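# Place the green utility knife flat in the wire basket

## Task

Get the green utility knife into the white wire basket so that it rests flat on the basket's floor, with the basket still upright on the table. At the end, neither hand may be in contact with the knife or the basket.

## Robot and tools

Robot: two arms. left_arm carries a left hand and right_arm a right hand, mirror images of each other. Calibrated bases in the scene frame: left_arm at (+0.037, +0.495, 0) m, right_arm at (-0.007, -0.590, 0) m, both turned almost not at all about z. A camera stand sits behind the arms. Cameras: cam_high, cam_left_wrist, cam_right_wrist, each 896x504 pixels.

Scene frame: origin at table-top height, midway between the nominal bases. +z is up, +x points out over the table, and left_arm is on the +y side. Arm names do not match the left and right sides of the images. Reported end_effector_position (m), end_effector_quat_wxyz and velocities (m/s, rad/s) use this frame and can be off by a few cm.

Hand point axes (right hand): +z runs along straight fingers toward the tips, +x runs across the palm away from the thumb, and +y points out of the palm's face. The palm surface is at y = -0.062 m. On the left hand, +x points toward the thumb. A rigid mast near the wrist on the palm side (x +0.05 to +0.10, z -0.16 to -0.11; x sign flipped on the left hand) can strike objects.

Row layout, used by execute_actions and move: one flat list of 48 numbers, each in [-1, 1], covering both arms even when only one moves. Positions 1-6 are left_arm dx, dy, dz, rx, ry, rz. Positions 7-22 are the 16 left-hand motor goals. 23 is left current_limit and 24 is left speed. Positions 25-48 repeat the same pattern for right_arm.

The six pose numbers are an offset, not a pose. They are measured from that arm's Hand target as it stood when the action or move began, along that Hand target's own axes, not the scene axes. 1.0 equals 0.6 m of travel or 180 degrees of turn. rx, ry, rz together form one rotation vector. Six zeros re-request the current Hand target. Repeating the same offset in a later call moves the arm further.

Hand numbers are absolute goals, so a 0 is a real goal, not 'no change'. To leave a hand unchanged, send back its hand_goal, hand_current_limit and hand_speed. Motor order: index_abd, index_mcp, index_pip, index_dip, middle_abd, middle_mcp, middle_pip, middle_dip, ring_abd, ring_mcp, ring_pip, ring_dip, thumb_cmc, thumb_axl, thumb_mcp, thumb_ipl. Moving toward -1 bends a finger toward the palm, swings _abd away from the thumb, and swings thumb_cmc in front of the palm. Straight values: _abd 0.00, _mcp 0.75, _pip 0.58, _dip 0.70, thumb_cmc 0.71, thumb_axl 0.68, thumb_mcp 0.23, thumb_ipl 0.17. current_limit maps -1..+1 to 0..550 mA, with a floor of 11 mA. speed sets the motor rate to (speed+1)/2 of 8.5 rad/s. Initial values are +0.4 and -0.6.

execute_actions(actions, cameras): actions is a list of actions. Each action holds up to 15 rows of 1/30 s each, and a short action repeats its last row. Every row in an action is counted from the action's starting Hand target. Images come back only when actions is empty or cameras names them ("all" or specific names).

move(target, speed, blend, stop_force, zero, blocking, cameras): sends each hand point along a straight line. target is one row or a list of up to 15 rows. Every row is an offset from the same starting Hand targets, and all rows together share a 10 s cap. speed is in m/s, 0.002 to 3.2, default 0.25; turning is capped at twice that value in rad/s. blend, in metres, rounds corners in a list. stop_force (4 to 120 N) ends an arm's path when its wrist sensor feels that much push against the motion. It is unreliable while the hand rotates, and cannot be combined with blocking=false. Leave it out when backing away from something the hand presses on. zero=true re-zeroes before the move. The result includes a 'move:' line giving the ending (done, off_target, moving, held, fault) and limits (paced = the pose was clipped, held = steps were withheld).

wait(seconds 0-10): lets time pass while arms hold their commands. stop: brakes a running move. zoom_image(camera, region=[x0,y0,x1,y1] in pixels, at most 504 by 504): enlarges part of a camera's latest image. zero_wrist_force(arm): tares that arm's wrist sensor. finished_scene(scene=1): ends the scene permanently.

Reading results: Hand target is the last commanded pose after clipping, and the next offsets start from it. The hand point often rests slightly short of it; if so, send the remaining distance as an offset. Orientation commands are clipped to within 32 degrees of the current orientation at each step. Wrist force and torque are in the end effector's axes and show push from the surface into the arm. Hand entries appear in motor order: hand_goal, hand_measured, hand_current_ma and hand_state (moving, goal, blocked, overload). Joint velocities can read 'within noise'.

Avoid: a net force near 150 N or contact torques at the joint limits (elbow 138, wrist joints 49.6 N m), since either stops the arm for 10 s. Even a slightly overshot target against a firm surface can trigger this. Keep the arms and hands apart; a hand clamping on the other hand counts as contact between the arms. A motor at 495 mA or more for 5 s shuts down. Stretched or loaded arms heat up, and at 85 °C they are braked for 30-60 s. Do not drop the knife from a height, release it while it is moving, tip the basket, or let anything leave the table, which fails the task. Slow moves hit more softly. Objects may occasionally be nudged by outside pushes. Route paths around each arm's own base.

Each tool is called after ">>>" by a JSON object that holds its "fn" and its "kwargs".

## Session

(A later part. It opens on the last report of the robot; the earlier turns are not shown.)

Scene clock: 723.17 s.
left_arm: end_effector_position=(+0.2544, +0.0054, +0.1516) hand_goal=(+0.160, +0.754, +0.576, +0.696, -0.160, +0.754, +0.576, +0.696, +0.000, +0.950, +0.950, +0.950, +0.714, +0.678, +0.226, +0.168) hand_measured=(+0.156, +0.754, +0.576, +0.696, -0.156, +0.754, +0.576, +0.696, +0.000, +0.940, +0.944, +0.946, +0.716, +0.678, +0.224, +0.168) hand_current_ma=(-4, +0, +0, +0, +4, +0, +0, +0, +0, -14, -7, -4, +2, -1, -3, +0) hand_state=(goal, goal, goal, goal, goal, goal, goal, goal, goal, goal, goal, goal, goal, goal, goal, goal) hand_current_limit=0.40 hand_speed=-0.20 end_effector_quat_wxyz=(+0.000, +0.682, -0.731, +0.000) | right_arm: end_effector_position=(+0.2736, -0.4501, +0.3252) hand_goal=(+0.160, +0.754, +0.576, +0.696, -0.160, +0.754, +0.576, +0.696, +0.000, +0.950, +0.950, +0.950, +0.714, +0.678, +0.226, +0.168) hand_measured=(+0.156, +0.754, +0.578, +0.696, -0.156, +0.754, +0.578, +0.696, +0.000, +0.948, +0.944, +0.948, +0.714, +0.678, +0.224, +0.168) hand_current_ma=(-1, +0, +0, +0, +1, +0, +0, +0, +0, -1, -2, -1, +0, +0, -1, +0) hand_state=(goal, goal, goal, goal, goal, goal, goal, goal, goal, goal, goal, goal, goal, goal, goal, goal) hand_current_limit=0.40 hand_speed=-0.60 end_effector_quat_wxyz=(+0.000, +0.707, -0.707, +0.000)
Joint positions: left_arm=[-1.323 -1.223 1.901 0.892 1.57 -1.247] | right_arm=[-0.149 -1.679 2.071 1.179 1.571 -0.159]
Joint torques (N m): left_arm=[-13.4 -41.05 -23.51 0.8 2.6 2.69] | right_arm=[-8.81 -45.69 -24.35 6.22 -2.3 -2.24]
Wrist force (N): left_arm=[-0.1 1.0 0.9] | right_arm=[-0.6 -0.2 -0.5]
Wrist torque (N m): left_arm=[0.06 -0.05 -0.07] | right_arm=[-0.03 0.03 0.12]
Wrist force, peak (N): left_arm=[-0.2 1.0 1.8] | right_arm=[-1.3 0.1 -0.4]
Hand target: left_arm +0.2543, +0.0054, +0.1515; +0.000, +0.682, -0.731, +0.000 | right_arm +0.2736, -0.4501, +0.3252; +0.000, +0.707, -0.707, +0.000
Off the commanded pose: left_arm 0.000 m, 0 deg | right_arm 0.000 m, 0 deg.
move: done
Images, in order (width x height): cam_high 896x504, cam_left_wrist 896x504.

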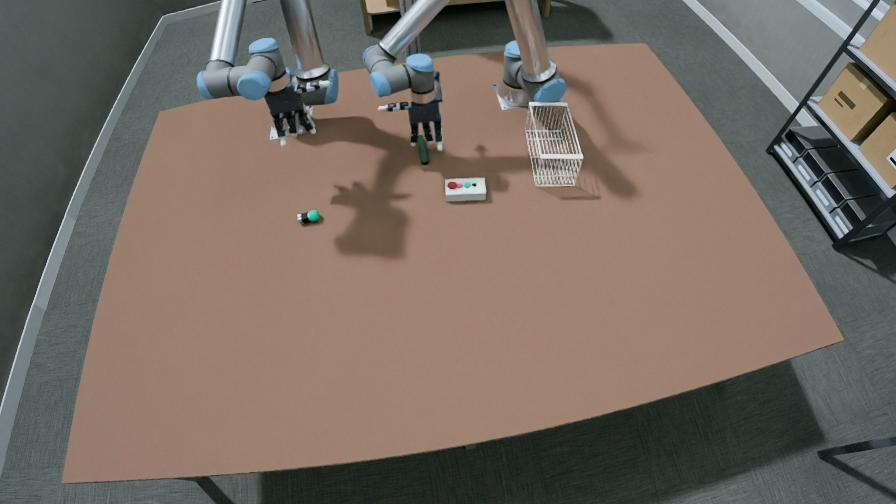

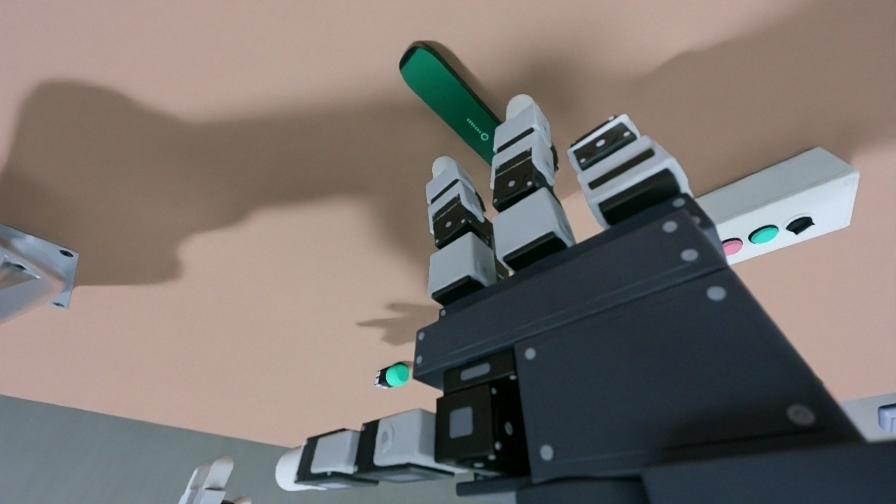

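>>> {"fn": "move", "kwargs": {"target": [0,-0.0133,0.045,0,0,0.011, 0.16,0.754,0.576,0.696, -0.16,0.754,0.576,0.696, 0,0.95,0.95,0.95, 0.714,0.678,0.226,0.168, 0.4,-0.2, 0,0,0,0,0,0, 0.16,0.754,0.576,0.696, -0.16,0.754,0.576,0.696, 0,0.95,0.95,0.95, 0.714,0.678,0.226,0.168, 0.4,-0.6], "cameras": ["cam_high","cam_left_wrist"], "speed": 0.02, "stop_force": 5}}

>>> {"fn": "zoom_image", "kwargs": {"camera": "cam_high", "region": [380, 100, 460, 180]}}

>>> {"fn": "zoom_image", "kwargs": {"camera": "cam_left_wrist", "region": [300, 0, 600, 200]}}

Scene clock: 747.53 s.
left_arm: end_effector_position=(+0.2623, +0.0049, +0.1245) hand_goal=(+0.160, +0.754, +0.576, +0.696, -0.160, +0.754, +0.576, +0.696, +0.000, +0.950, +0.950, +0.950, +0.714, +0.678, +0.226, +0.168) hand_measured=(+0.156, +0.754, +0.576, +0.696, -0.156, +0.754, +0.576, +0.696, +0.000, +0.940, +0.944, +0.946, +0.716, +0.678, +0.224, +0.168) hand_current_ma=(-4, +0, +0, +0, +4, +0, +0, +0, +0, -14, -7, -4, +2, -1, -3, +0) hand_state=(goal, goal, goal, goal, goal, goal, goal, goal, goal, goal, goal, goal, goal, goal, goal, goal) hand_current_limit=0.40 hand_speed=-0.20 end_effector_quat_wxyz=(+0.000, -0.670, +0.743, +0.000) | right_arm: end_effector_position=(+0.2736, -0.4501, +0.3252) hand_goal=(+0.160, +0.754, +0.576, +0.696, -0.160, +0.754, +0.576, +0.696, +0.000, +0.950, +0.950, +0.950, +0.714, +0.678, +0.226, +0.168) hand_measured=(+0.156, +0.754, +0.578, +0.696, -0.156, +0.754, +0.578, +0.696, +0.000, +0.948, +0.944, +0.948, +0.714, +0.678, +0.224, +0.168) hand_current_ma=(-1, +0, +0, +0, +1, +0, +0, +0, +0, -1, -2, -1, +0, +0, -1, +0) hand_state=(goal, goal, goal, goal, goal, goal, goal, goal, goal, goal, goal, goal, goal, goal, goal, goal) hand_current_limit=0.40 hand_speed=-0.60 end_effector_quat_wxyz=(+0.000, +0.707, -0.707, +0.000)
Joint positions: left_arm=[-1.31 -1.183 1.902 0.85 1.57 -1.198] | right_arm=[-0.149 -1.679 2.071 1.179 1.571 -0.159]
Joint torques (N m): left_arm=[8.53 -45.09 -40.3 0.74 1.53 3.08] | right_arm=[-9.45 -43.27 -24.56 6.24 -2.22 -2.18]
Wrist force (N): left_arm=[-0.2 0.9 1.1] | right_arm=[-0.8 0.0 -0.3]
Wrist torque (N m): left_arm=[0.03 -0.02 -0.08] | right_arm=[-0.03 0.06 0.10]
Wrist force, peak (N): left_arm=[-0.2 1.0 1.3] | right_arm=[-1.1 0.4 -0.7]
Hand target: left_arm +0.2623, +0.0048, +0.1245; +0.000, -0.670, +0.743, +0.000 | right_arm +0.2736, -0.4501, +0.3252; +0.000, +0.707, -0.707, +0.000
Off the commanded pose: left_arm 0.000 m, 0 deg | right_arm 0.000 m, 0 deg.
move: done
Images, in order (width x height): cam_high 896x504, cam_left_wrist 896x504.

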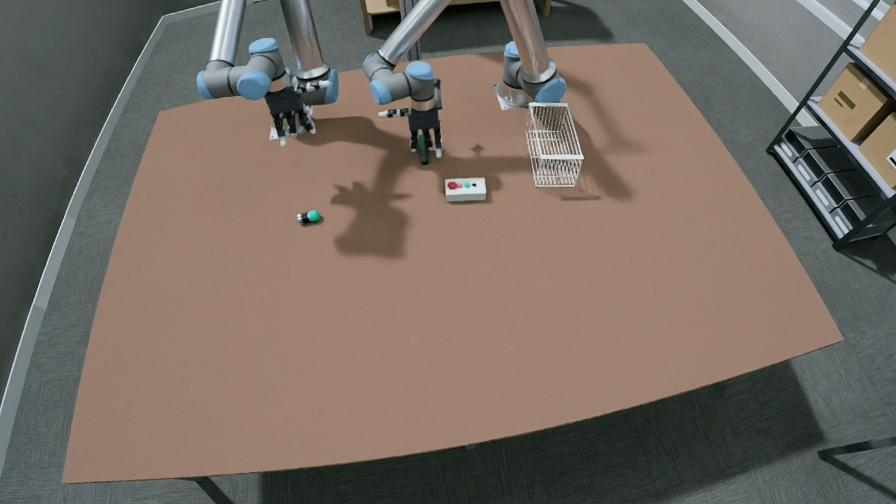

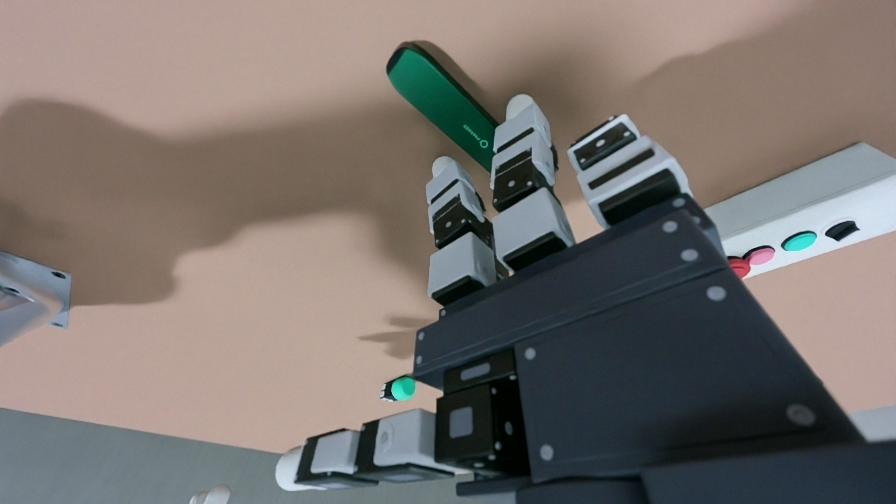

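Scaled by 6.300 from the camera's 896x504 image, which has a finer 1280x720 frame.

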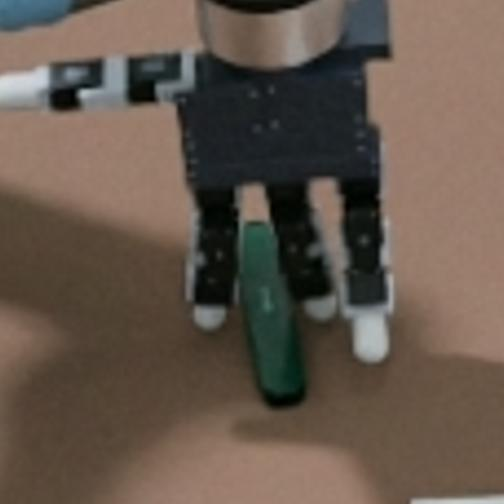

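Scaled by 1.680 from the camera's 896x504 image, which has a finer 1280x720 frame.

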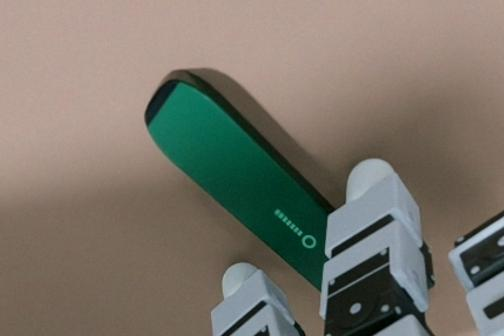

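>>> {"fn": "move", "kwargs": {"target": [0,0,0.0117,0,0,0, 0.16,0.754,0.576,0.696, -0.16,0.754,0.576,0.696, 0,0.95,0.95,0.95, 0.714,0.678,0.226,0.168, 0.4,-0.2, 0,0,0,0,0,0, 0.16,0.754,0.576,0.696, -0.16,0.754,0.576,0.696, 0,0.95,0.95,0.95, 0.714,0.678,0.226,0.168, 0.4,-0.6], "speed": 0.005, "stop_force": 4}}

Scene clock: 756.43 s.
left_arm: end_effector_position=(+0.2623, +0.0048, +0.1207) hand_goal=(+0.160, +0.754, +0.576, +0.696, -0.160, +0.754, +0.576, +0.696, +0.000, +0.950, +0.950, +0.950, +0.714, +0.678, +0.226, +0.168) hand_measured=(+0.156, +0.754, +0.576, +0.696, -0.156, +0.754, +0.576, +0.696, +0.000, +0.940, +0.944, +0.946, +0.716, +0.678, +0.224, +0.168) hand_current_ma=(-4, +0, +0, +0, +3, +0, +0, +0, +0, -14, -7, -4, +2, -1, -3, +0) hand_state=(goal, goal, goal, goal, goal, goal, goal, goal, goal, goal, goal, goal, goal, goal, goal, goal) hand_current_limit=0.40 hand_speed=-0.20 end_effector_quat_wxyz=(+0.000, -0.670, +0.743, +0.000) | right_arm: end_effector_position=(+0.2736, -0.4501, +0.3252) hand_goal=(+0.160, +0.754, +0.576, +0.696, -0.160, +0.754, +0.576, +0.696, +0.000, +0.950, +0.950, +0.950, +0.714, +0.678, +0.226, +0.168) hand_measured=(+0.156, +0.754, +0.578, +0.696, -0.156, +0.754, +0.578, +0.696, +0.000, +0.948, +0.944, +0.948, +0.714, +0.678, +0.224, +0.168) hand_current_ma=(-1, +0, +0, +0, +1, +0, +0, +0, +0, -1, -2, -1, +0, +0, -1, +0) hand_state=(goal, goal, goal, goal, goal, goal, goal, goal, goal, goal, goal, goal, goal, goal, goal, goal) hand_current_limit=0.40 hand_speed=-0.60 end_effector_quat_wxyz=(+0.000, +0.707, -0.707, +0.000)
Joint positions: left_arm=[-1.31 -1.178 1.904 0.844 1.57 -1.198] | right_arm=[-0.149 -1.679 2.071 1.179 1.571 -0.159]
Joint torques (N m): left_arm=[-1.85 -70.11 -39.15 7.37 2.19 2.78] | right_arm=[-11.39 -43.32 -25.41 6.03 -1.92 -2.5]
Wrist force (N): left_arm=[-0.2 0.8 -3.6] | right_arm=[-0.9 0.2 -0.2]
Wrist torque (N m): left_arm=[0.40 0.00 -0.08] | right_arm=[0.00 0.06 0.11]
Wrist force, peak (N): left_arm=[-0.5 0.9 -7.1] | right_arm=[-1.1 0.7 -0.7]
Hand target: left_arm +0.2623, +0.0048, +0.1207; +0.000, -0.670, +0.743, +0.000 (not the last commanded pose) | right_arm +0.2736, -0.4501, +0.3252; +0.000, +0.707, -0.707, +0.000
Off the commanded pose: left_arm 0.003 m, 0 deg | right_arm 0.000 m, 0 deg.
move: contact (left_arm)

>>> {"fn": "move", "kwargs": {"target": [[0,0,-0.0045,0,0,0, 0.16,0.754,0.576,0.696, -0.16,0.754,0.576,0.696, 0,0.95,0.95,0.95, 0.714,0.678,0.226,0.168, 0.4,-0.7, 0,0,0,0,0,0, 0.16,0.754,0.576,0.696, -0.16,0.754,0.576,0.696, 0,0.95,0.95,0.95, 0.714,0.678,0.226,0.168, 0.4,-0.6],[0,0,-0.0045,0,0,0, -0.15,0.754,0.576,0.696, 0.15,0.754,0.576,0.696, 0,0.95,0.95,0.95, 0.714,0.678,0.226,0.168, 0.5,-0.7, 0,0,0,0,0,0, 0.16,0.754,0.576,0.696, -0.16,0.754,0.576,0.696, 0,0.95,0.95,0.95, 0.714,0.678,0.226,0.168, 0.4,-0.6],[0,0,-0.1333,0,0,0, -0.15,0.754,0.576,0.696, 0.15,0.754,0.576,0.696, 0,0.95,0.95,0.95, 0.714,0.678,0.226,0.168, 0.5,-0.7, 0,0,0,0,0,0, 0.16,0.754,0.576,0.696, -0.16,0.754,0.576,0.696, 0,0.95,0.95,0.95, 0.714,0.678,0.226,0.168, 0.4,-0.6]], "cameras": ["all"], "speed": [0.05,0.05,0.1]}}

>>> {"fn": "zoom_image", "kwargs": {"camera": "cam_left_wrist", "region": [300, 0, 600, 200]}}

>>> {"fn": "zoom_image", "kwargs": {"camera": "cam_high", "region": [380, 80, 600, 200]}}

Scene clock: 770.70 s.
left_arm: end_effector_position=(+0.2623, +0.0049, +0.2005) hand_goal=(-0.150, +0.754, +0.576, +0.696, +0.150, +0.754, +0.576, +0.696, +0.000, +0.950, +0.950, +0.950, +0.714, +0.678, +0.226, +0.168) hand_measured=(+0.022, +0.752, +0.576, +0.696, -0.020, +0.756, +0.578, +0.696, +0.000, +0.940, +0.944, +0.946, +0.716, +0.678, +0.224, +0.168) hand_current_ma=(+412, -2, +0, +1, -412, +2, +1, +0, +0, -14, -7, -4, +2, -1, -3, +0) hand_state=(blocked, goal, goal, goal, blocked, goal, goal, goal, goal, goal, goal, goal, goal, goal, goal, goal) hand_current_limit=0.50 hand_speed=-0.70 end_effector_quat_wxyz=(+0.000, -0.670, +0.743, +0.000) | right_arm: end_effector_position=(+0.2736, -0.4501, +0.3252) hand_goal=(+0.160, +0.754, +0.576, +0.696, -0.160, +0.754, +0.576, +0.696, +0.000, +0.950, +0.950, +0.950, +0.714, +0.678, +0.226, +0.168) hand_measured=(+0.156, +0.754, +0.578, +0.696, -0.156, +0.754, +0.578, +0.696, +0.000, +0.948, +0.944, +0.948, +0.714, +0.678, +0.224, +0.168) hand_current_ma=(-1, +0, +0, +0, +1, +0, +0, +0, +0, -1, -2, -1, +0, +0, -1, +0) hand_state=(goal, goal, goal, goal, goal, goal, goal, goal, goal, goal, goal, goal, goal, goal, goal, goal) hand_current_limit=0.40 hand_speed=-0.60 end_effector_quat_wxyz=(+0.000, +0.707, -0.707, +0.000)
Joint positions: left_arm=[-1.31 -1.262 1.85 0.982 1.571 -1.198] | right_arm=[-0.149 -1.679 2.071 1.179 1.571 -0.159]
Joint torques (N m): left_arm=[-6.39 -71.29 -44.79 7.76 0.85 -1.7] | right_arm=[-8.57 -42.74 -24.61 6.19 -2.18 -2.33]
Wrist force (N): left_arm=[-0.4 1.1 2.0] | right_arm=[-0.8 0.2 0.0]
Wrist torque (N m): left_arm=[0.05 -0.01 -0.09] | right_arm=[-0.02 0.04 0.11]
Wrist force, peak (N): left_arm=[-0.3 0.8 -4.2] | right_arm=[-1.2 0.2 -0.4]
Hand target: left_arm +0.2623, +0.0049, +0.2007; +0.000, -0.670, +0.743, +0.000 | right_arm +0.2736, -0.4501, +0.3252; +0.000, +0.707, -0.707, +0.000
Off the commanded pose: left_arm 0.000 m, 0 deg | right_arm 0.000 m, 0 deg.
move: done

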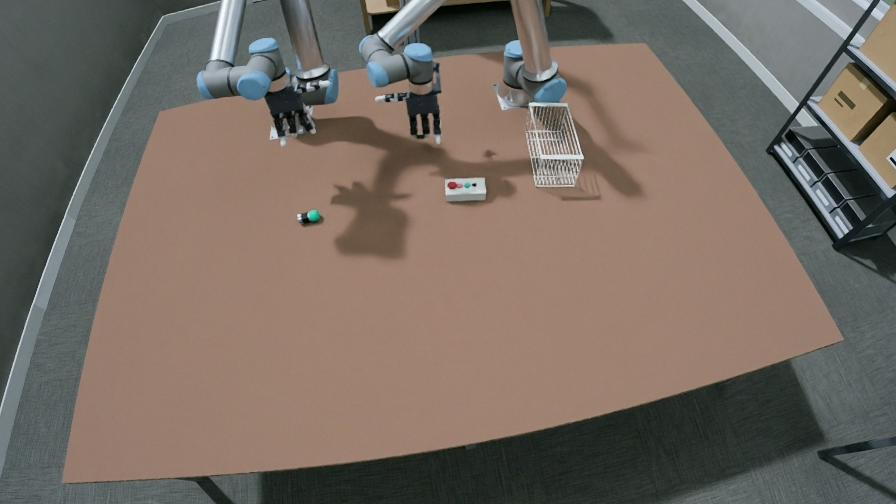

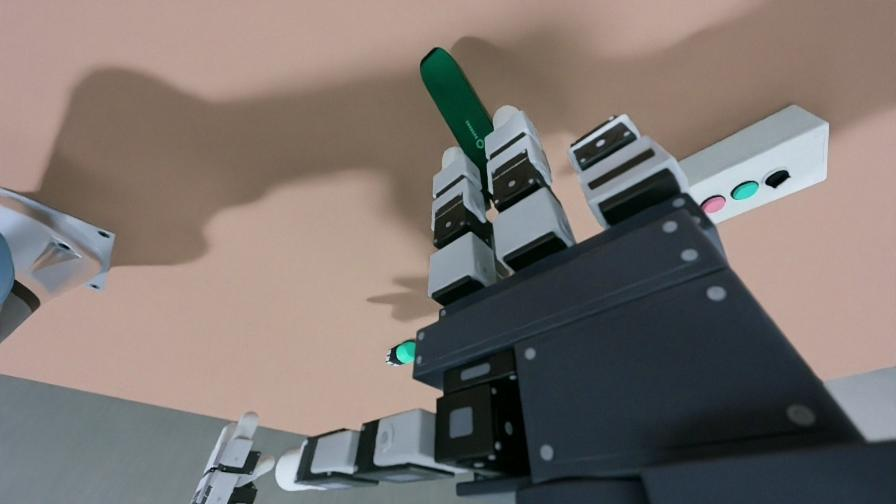

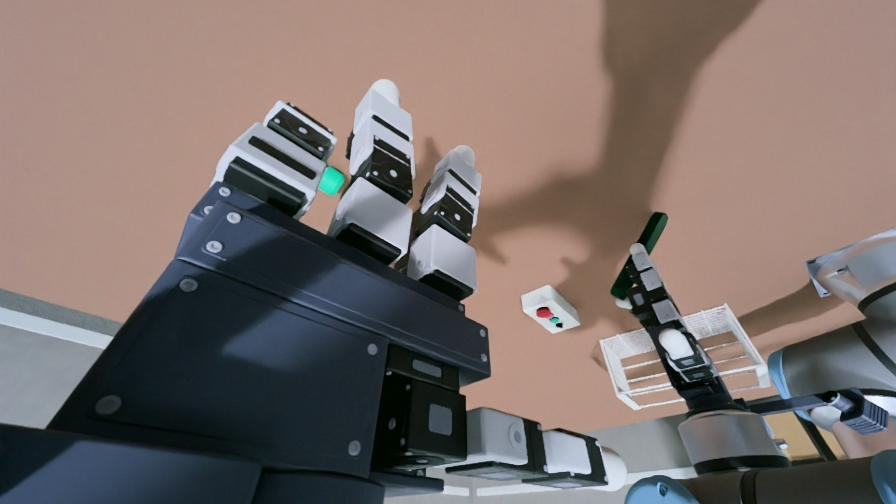

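Scaled by 1.680 from the camera's 896x504 image, which has a finer 1280x720 frame.

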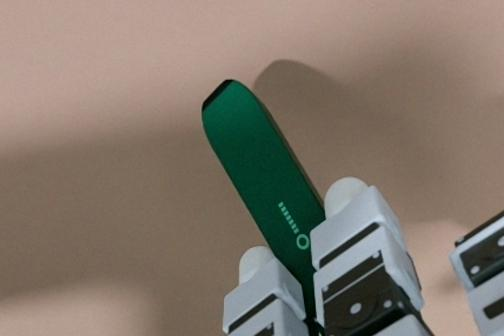

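Scaled by 2.291 from the camera's 896x504 image, which has a finer 1280x720 frame.

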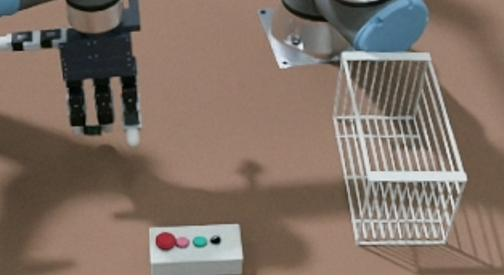

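>>> {"fn": "move", "kwargs": {"target": [[-0.1,-0.016,-0.3,0,0,0, -0.15,0.754,0.576,0.696, 0.15,0.754,0.576,0.696, 0,0.95,0.95,0.95, 0.714,0.678,0.226,0.168, 0.5,-0.7, 0,0,0,0,0,0, 0.16,0.754,0.576,0.696, -0.16,0.754,0.576,0.696, 0,0.95,0.95,0.95, 0.714,0.678,0.226,0.168, 0.4,-0.6],[-0.88,-0.1327,-0.4167,0,0,0, -0.15,0.754,0.576,0.696, 0.15,0.754,0.576,0.696, 0,0.95,0.95,0.95, 0.714,0.678,0.226,0.168, 0.5,-0.7, 0,0,0,0,0,0, 0.16,0.754,0.576,0.696, -0.16,0.754,0.576,0.696, 0,0.95,0.95,0.95, 0.714,0.678,0.226,0.168, 0.4,-0.6]], "cameras": ["all"], "speed": 0.2, "blend": 0.04}}

>>> {"fn": "zoom_image", "kwargs": {"camera": "cam_left_wrist", "region": [300, 0, 700, 300]}}

>>> {"fn": "zoom_image", "kwargs": {"camera": "cam_high", "region": [480, 60, 640, 220]}}

Scene clock: 809.20 s.
left_arm: end_effector_position=(+0.3959, +0.5219, +0.4504) hand_goal=(-0.150, +0.754, +0.576, +0.696, +0.150, +0.754, +0.576, +0.696, +0.000, +0.950, +0.950, +0.950, +0.714, +0.678, +0.226, +0.168) hand_measured=(+0.022, +0.752, +0.576, +0.696, -0.020, +0.756, +0.578, +0.696, +0.000, +0.940, +0.944, +0.946, +0.716, +0.678, +0.224, +0.168) hand_current_ma=(+412, -2, +0, +1, -412, +2, +1, +0, +0, -14, -7, -4, +2, -1, -4, +0) hand_state=(blocked, goal, goal, goal, blocked, goal, goal, goal, goal, goal, goal, goal, goal, goal, goal, goal) hand_current_limit=0.50 hand_speed=-0.70 end_effector_quat_wxyz=(+0.000, -0.670, +0.743, +0.000) | right_arm: end_effector_position=(+0.2736, -0.4501, +0.3252) hand_goal=(+0.160, +0.754, +0.576, +0.696, -0.160, +0.754, +0.576, +0.696, +0.000, +0.950, +0.950, +0.950, +0.714, +0.678, +0.226, +0.168) hand_measured=(+0.156, +0.754, +0.578, +0.696, -0.156, +0.754, +0.578, +0.696, +0.000, +0.948, +0.944, +0.948, +0.714, +0.678, +0.224, +0.168) hand_current_ma=(-1, +0, +0, +0, +1, +0, +0, +0, +0, -1, -2, -1, +0, +0, -1, +0) hand_state=(goal, goal, goal, goal, goal, goal, goal, goal, goal, goal, goal, goal, goal, goal, goal, goal) hand_current_limit=0.40 hand_speed=-0.60 end_effector_quat_wxyz=(+0.000, +0.707, -0.707, +0.000)
Joint positions: left_arm=[-0.316 -1.623 1.791 1.402 1.571 -0.205] | right_arm=[-0.149 -1.679 2.071 1.179 1.571 -0.159]
Joint torques (N m): left_arm=[12.19 -19.85 -52.58 7.82 2.76 2.97] | right_arm=[-7.22 -44.6 -25.23 5.85 -2.37 -2.1]
Wrist force (N): left_arm=[-0.5 1.0 1.9] | right_arm=[-0.8 0.3 -0.2]
Wrist torque (N m): left_arm=[0.01 0.00 -0.08] | right_arm=[0.01 0.04 0.11]
Wrist force, peak (N): left_arm=[0.1 1.1 3.2] | right_arm=[-1.2 0.5 -0.3]
Hand target: left_arm +0.3959, +0.5220, +0.4504; +0.000, -0.670, +0.743, +0.000 | right_arm +0.2736, -0.4501, +0.3252; +0.000, +0.707, -0.707, +0.000
Off the commanded pose: left_arm 0.000 m, 0 deg | right_arm 0.000 m, 0 deg.
move: done

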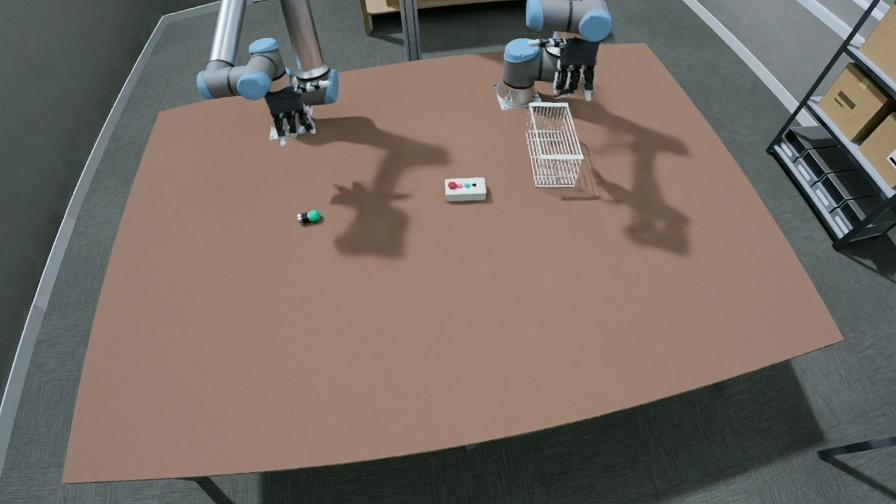

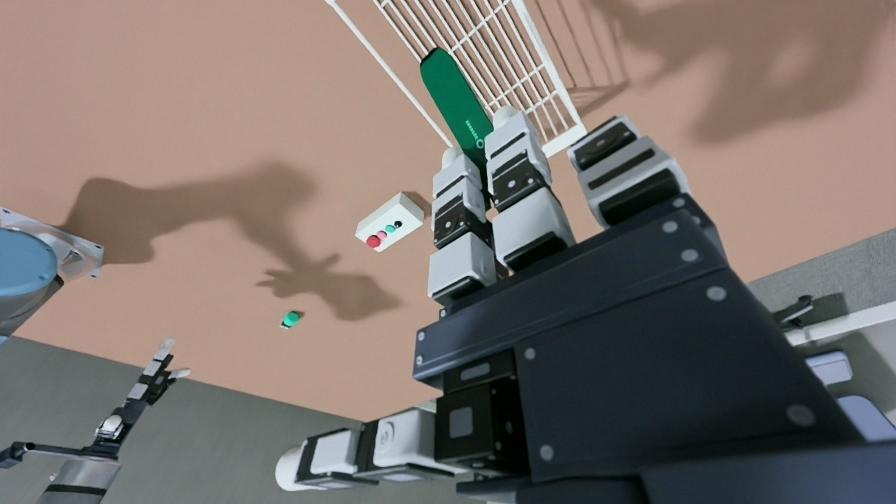

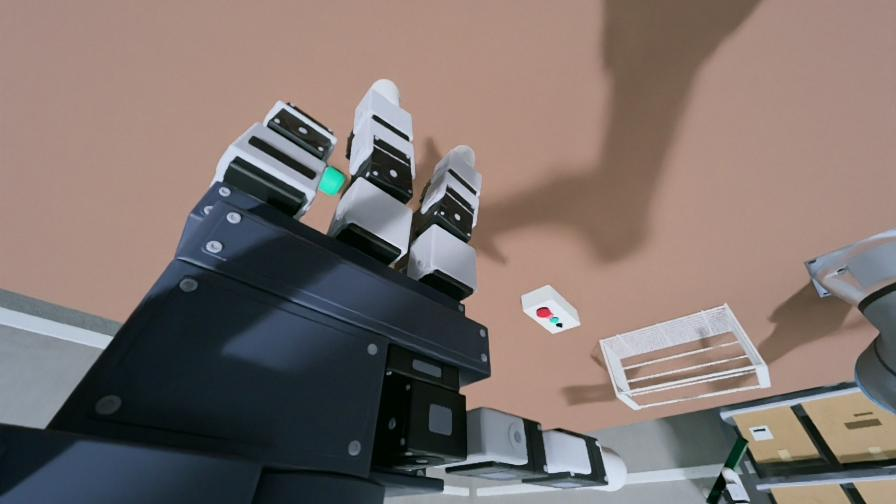

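Scaled by 1.260 from the camera's 896x504 image, which has a finer 1280x720 frame.

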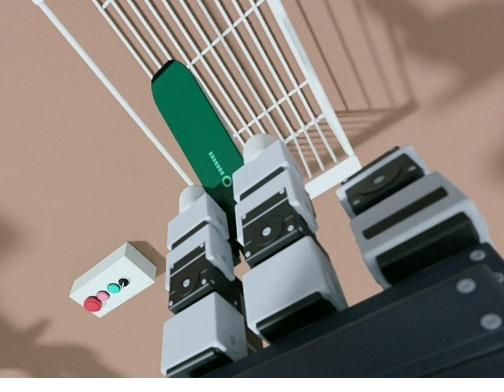

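Scaled by 3.150 from the camera's 896x504 image, which has a finer 1280x720 frame.

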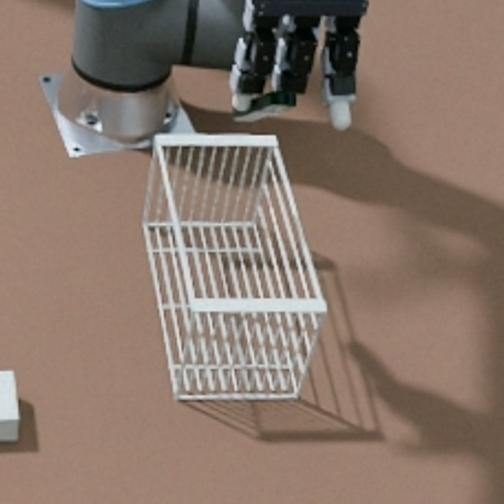

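>>> {"fn": "move", "kwargs": {"target": [[0.0425,0,0.06,0,0,0.0167, -0.15,0.754,0.576,0.696, 0.15,0.754,0.576,0.696, 0,0.95,0.95,0.95, 0.714,0.678,0.226,0.168, 0.5,-0.7, 0,0,0,0,0,0, 0.16,0.754,0.576,0.696, -0.16,0.754,0.576,0.696, 0,0.95,0.95,0.95, 0.714,0.678,0.226,0.168, 0.4,-0.6],[0.0425,0,0.25,0,0,0.0167, -0.15,0.754,0.576,0.696, 0.15,0.754,0.576,0.696, 0,0.95,0.95,0.95, 0.714,0.678,0.226,0.168, 0.5,-0.7, 0,0,0,0,0,0, 0.16,0.754,0.576,0.696, -0.16,0.754,0.576,0.696, 0,0.95,0.95,0.95, 0.714,0.678,0.226,0.168, 0.4,-0.6]], "cameras": ["all"], "speed": 0.12, "blend": 0.01}}

>>> {"fn": "zoom_image", "kwargs": {"camera": "cam_left_wrist", "region": [300, 0, 700, 300]}}

>>> {"fn": "zoom_image", "kwargs": {"camera": "cam_high", "region": [500, 70, 620, 200]}}

>>> {"fn": "zoom_image", "kwargs": {"camera": "cam_right_wrist", "region": [540, 240, 840, 450]}}

Scene clock: 882.57 s.
left_arm: end_effector_position=(+0.3934, +0.4966, +0.3006) hand_goal=(-0.150, +0.754, +0.576, +0.696, +0.150, +0.754, +0.576, +0.696, +0.000, +0.950, +0.950, +0.950, +0.714, +0.678, +0.226, +0.168) hand_measured=(+0.022, +0.752, +0.576, +0.696, -0.020, +0.756, +0.578, +0.696, +0.000, +0.940, +0.944, +0.946, +0.716, +0.678, +0.224, +0.168) hand_current_ma=(+412, -3, +0, +1, -412, +2, +1, +0, +0, -14, -7, -4, +2, -1, -4, +0) hand_state=(blocked, goal, goal, goal, blocked, goal, goal, goal, goal, goal, goal, goal, goal, goal, goal, goal) hand_current_limit=0.50 hand_speed=-0.70 end_effector_quat_wxyz=(+0.000, -0.650, +0.760, +0.000) | right_arm: end_effector_position=(+0.2736, -0.4501, +0.3252) hand_goal=(+0.160, +0.754, +0.576, +0.696, -0.160, +0.754, +0.576, +0.696, +0.000, +0.950, +0.950, +0.950, +0.714, +0.678, +0.226, +0.168) hand_measured=(+0.156, +0.754, +0.578, +0.696, -0.156, +0.754, +0.578, +0.696, +0.000, +0.948, +0.944, +0.948, +0.714, +0.678, +0.224, +0.168) hand_current_ma=(-1, +0, +0, +0, +1, +0, +0, +0, +0, -1, -2, -1, +0, +0, -1, +0) hand_state=(goal, goal, goal, goal, goal, goal, goal, goal, goal, goal, goal, goal, goal, goal, goal, goal) hand_current_limit=0.40 hand_speed=-0.60 end_effector_quat_wxyz=(+0.000, +0.707, -0.707, +0.000)
Joint positions: left_arm=[-0.387 -1.551 1.996 1.125 1.571 -0.223] | right_arm=[-0.149 -1.679 2.071 1.179 1.571 -0.159]
Joint torques (N m): left_arm=[-12.88 -21.38 -29.76 1.13 -1.68 -2.4] | right_arm=[-7.25 -44.88 -25.69 5.9 -2.25 -2.28]
Wrist force (N): left_arm=[-0.3 1.1 1.7] | right_arm=[-1.0 0.3 -0.2]
Wrist torque (N m): left_arm=[0.07 0.01 0.12] | right_arm=[0.01 0.08 0.09]
Wrist force, peak (N): left_arm=[-0.2 1.2 2.8] | right_arm=[-1.1 0.4 -0.6]
Hand target: left_arm +0.3934, +0.4965, +0.3004; +0.000, -0.650, +0.760, +0.000 | right_arm +0.2736, -0.4501, +0.3252; +0.000, +0.707, -0.707, +0.000
Off the commanded pose: left_arm 0.000 m, 0 deg | right_arm 0.000 m, 0 deg.
move: done

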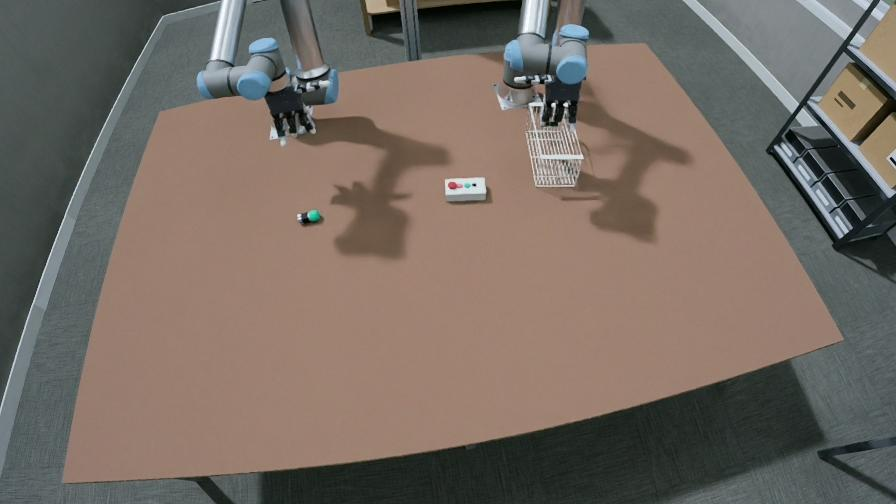

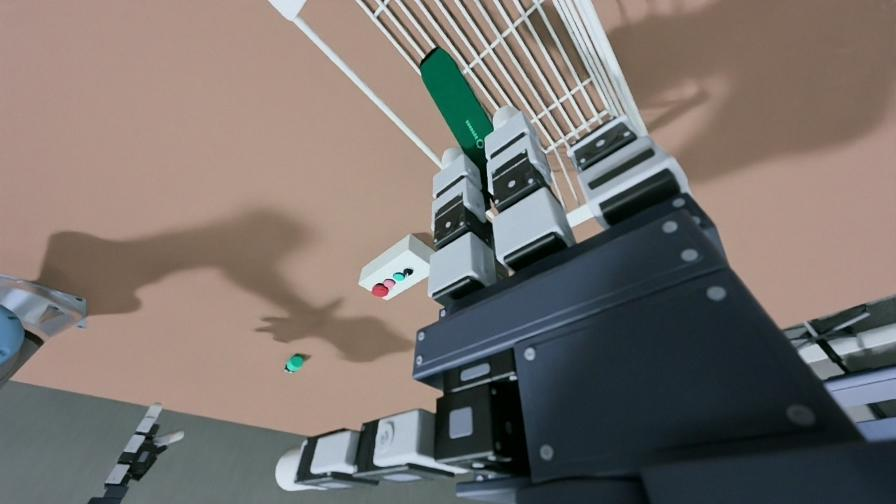

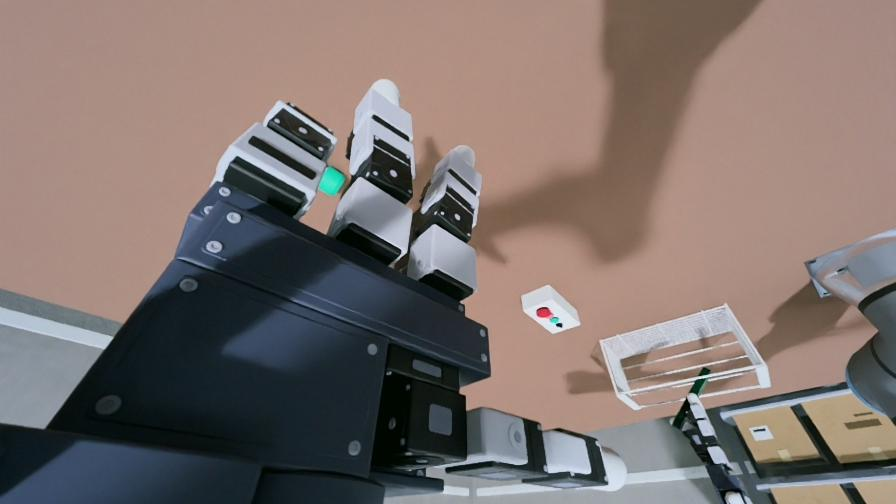

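Scaled by 1.260 from the camera's 896x504 image, which has a finer 1280x720 frame.

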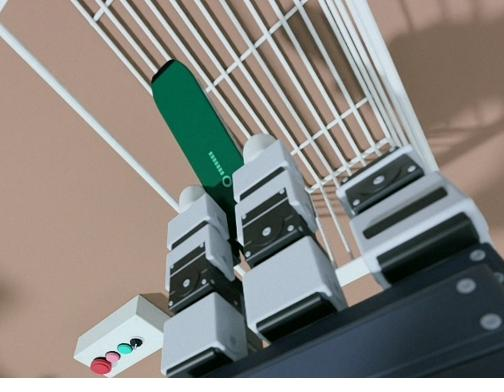

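Scaled by 3.877 from the camera's 896x504 image, which has a finer 1280x720 frame.

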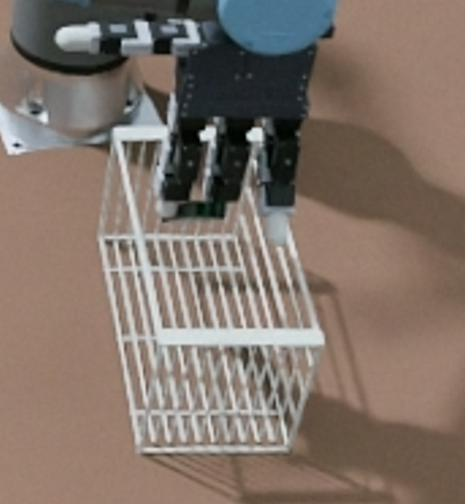

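Scaled by 1.680 from the camera's 896x504 image, which has a finer 1280x720 frame.

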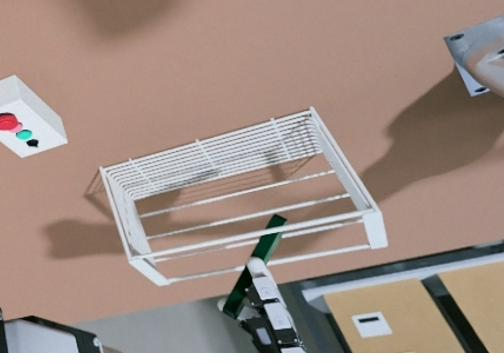

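>>> {"fn": "move", "kwargs": {"target": [0.0117,0,0.15,0,0,0, -0.15,0.754,0.576,0.696, 0.15,0.754,0.576,0.696, 0,0.95,0.95,0.95, 0.714,0.678,0.226,0.168, 0.5,-0.7, 0,0,0,0,0,0, 0.16,0.754,0.576,0.696, -0.16,0.754,0.576,0.696, 0,0.95,0.95,0.95, 0.714,0.678,0.226,0.168, 0.4,-0.6], "cameras": ["all"], "speed": 0.06, "stop_force": 8}}

>>> {"fn": "zoom_image", "kwargs": {"camera": "cam_left_wrist", "region": [300, 0, 700, 300]}}

>>> {"fn": "zoom_image", "kwargs": {"camera": "cam_high", "region": [500, 70, 620, 200]}}

>>> {"fn": "zoom_image", "kwargs": {"camera": "cam_right_wrist", "region": [540, 240, 840, 450]}}

Scene clock: 938.90 s.
left_arm: end_effector_position=(+0.3923, +0.4895, +0.2104) hand_goal=(-0.150, +0.754, +0.576, +0.696, +0.150, +0.754, +0.576, +0.696, +0.000, +0.950, +0.950, +0.950, +0.714, +0.678, +0.226, +0.168) hand_measured=(+0.022, +0.752, +0.576, +0.696, -0.020, +0.756, +0.578, +0.696, +0.000, +0.940, +0.944, +0.946, +0.716, +0.678, +0.224, +0.168) hand_current_ma=(+412, -3, +0, +1, -412, +2, +1, +0, +0, -14, -7, -4, +2, -1, -4, +0) hand_state=(blocked, goal, goal, goal, blocked, goal, goal, goal, goal, goal, goal, goal, goal, goal, goal, goal) hand_current_limit=0.50 hand_speed=-0.70 end_effector_quat_wxyz=(+0.000, -0.650, +0.760, +0.000) | right_arm: end_effector_position=(+0.2736, -0.4501, +0.3252) hand_goal=(+0.160, +0.754, +0.576, +0.696, -0.160, +0.754, +0.576, +0.696, +0.000, +0.950, +0.950, +0.950, +0.714, +0.678, +0.226, +0.168) hand_measured=(+0.156, +0.754, +0.578, +0.696, -0.156, +0.754, +0.578, +0.696, +0.000, +0.948, +0.944, +0.948, +0.714, +0.678, +0.224, +0.168) hand_current_ma=(-1, +0, +0, +0, +1, +0, +0, +0, +0, -1, -2, -1, +0, +0, -1, +0) hand_state=(goal, goal, goal, goal, goal, goal, goal, goal, goal, goal, goal, goal, goal, goal, goal, goal) hand_current_limit=0.40 hand_speed=-0.60 end_effector_quat_wxyz=(+0.000, +0.707, -0.707, +0.000)
Joint positions: left_arm=[-0.404 -1.469 2.091 0.948 1.571 -0.24] | right_arm=[-0.149 -1.679 2.071 1.179 1.571 -0.159]
Joint torques (N m): left_arm=[-13.21 -22.63 -25.17 1.08 -0.54 -2.18] | right_arm=[-7.45 -44.25 -25.34 5.68 -2 -2.12]
Wrist force (N): left_arm=[0.0 1.0 1.9] | right_arm=[-1.0 0.2 -0.2]
Wrist torque (N m): left_arm=[0.03 -0.06 0.16] | right_arm=[-0.01 0.07 0.09]
Wrist force, peak (N): left_arm=[-0.1 1.1 2.6] | right_arm=[-1.3 0.6 -0.4]
Hand target: left_arm +0.3923, +0.4895, +0.2104; +0.000, -0.650, +0.760, +0.000 | right_arm +0.2736, -0.4501, +0.3252; +0.000, +0.707, -0.707, +0.000
Off the commanded pose: left_arm 0.000 m, 0 deg | right_arm 0.000 m, 0 deg.
move: done

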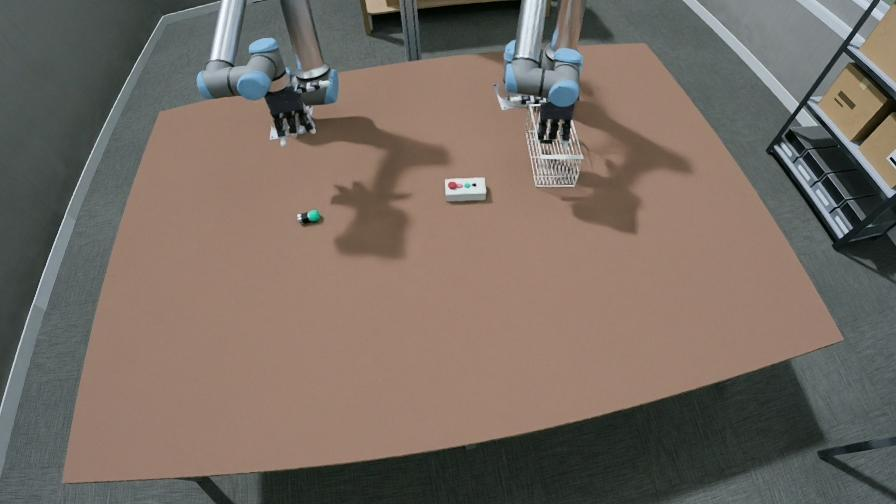

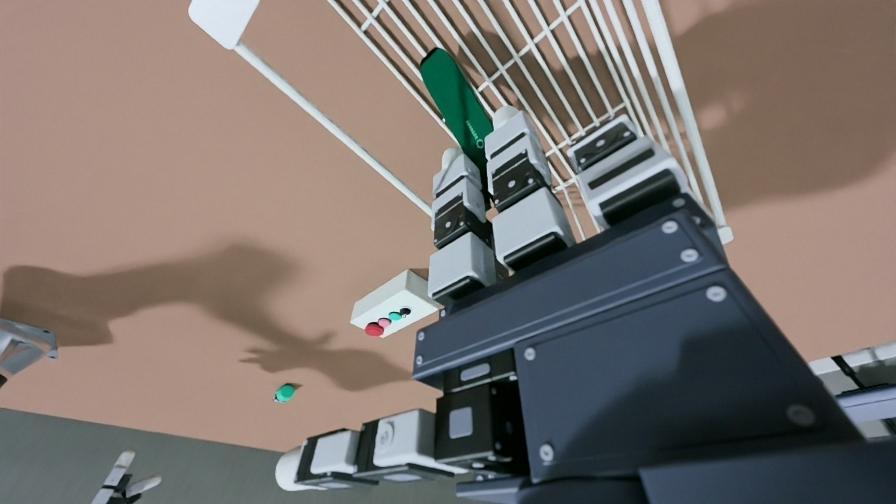

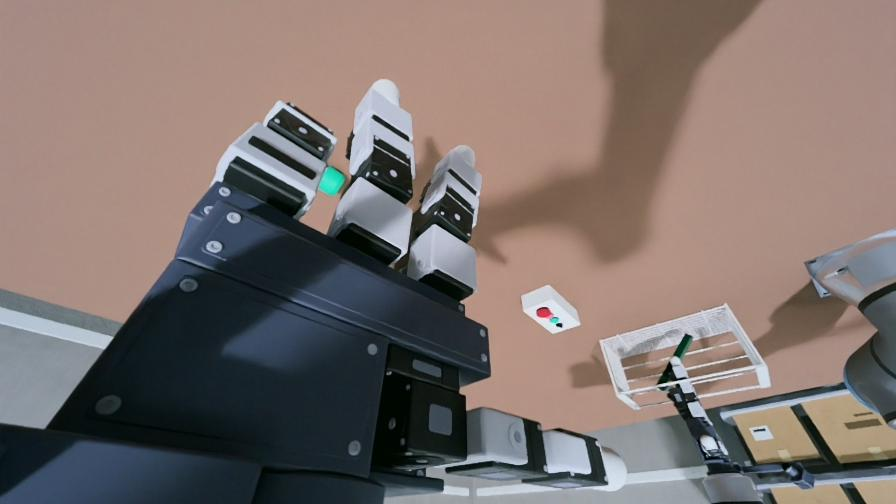

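Scaled by 1.260 from the camera's 896x504 image, which has a finer 1280x720 frame.

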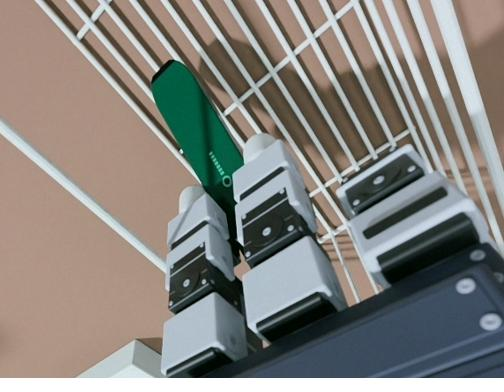

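Scaled by 3.877 from the camera's 896x504 image, which has a finer 1280x720 frame.

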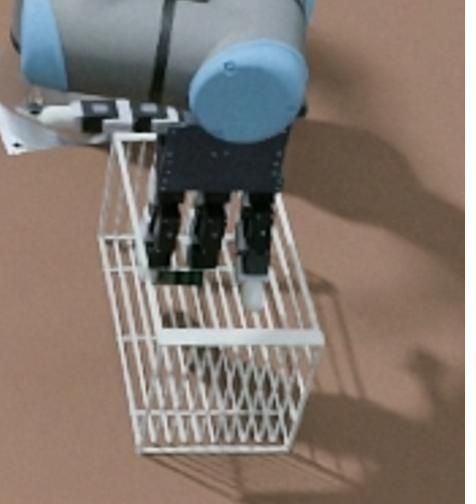

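Scaled by 1.680 from the camera's 896x504 image, which has a finer 1280x720 frame.

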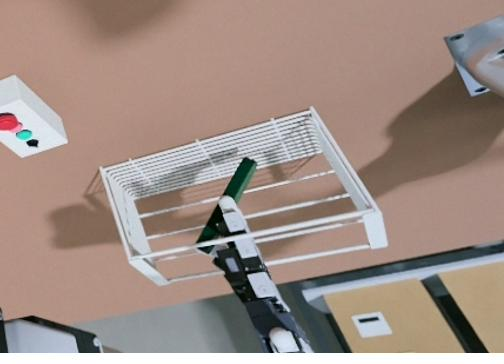

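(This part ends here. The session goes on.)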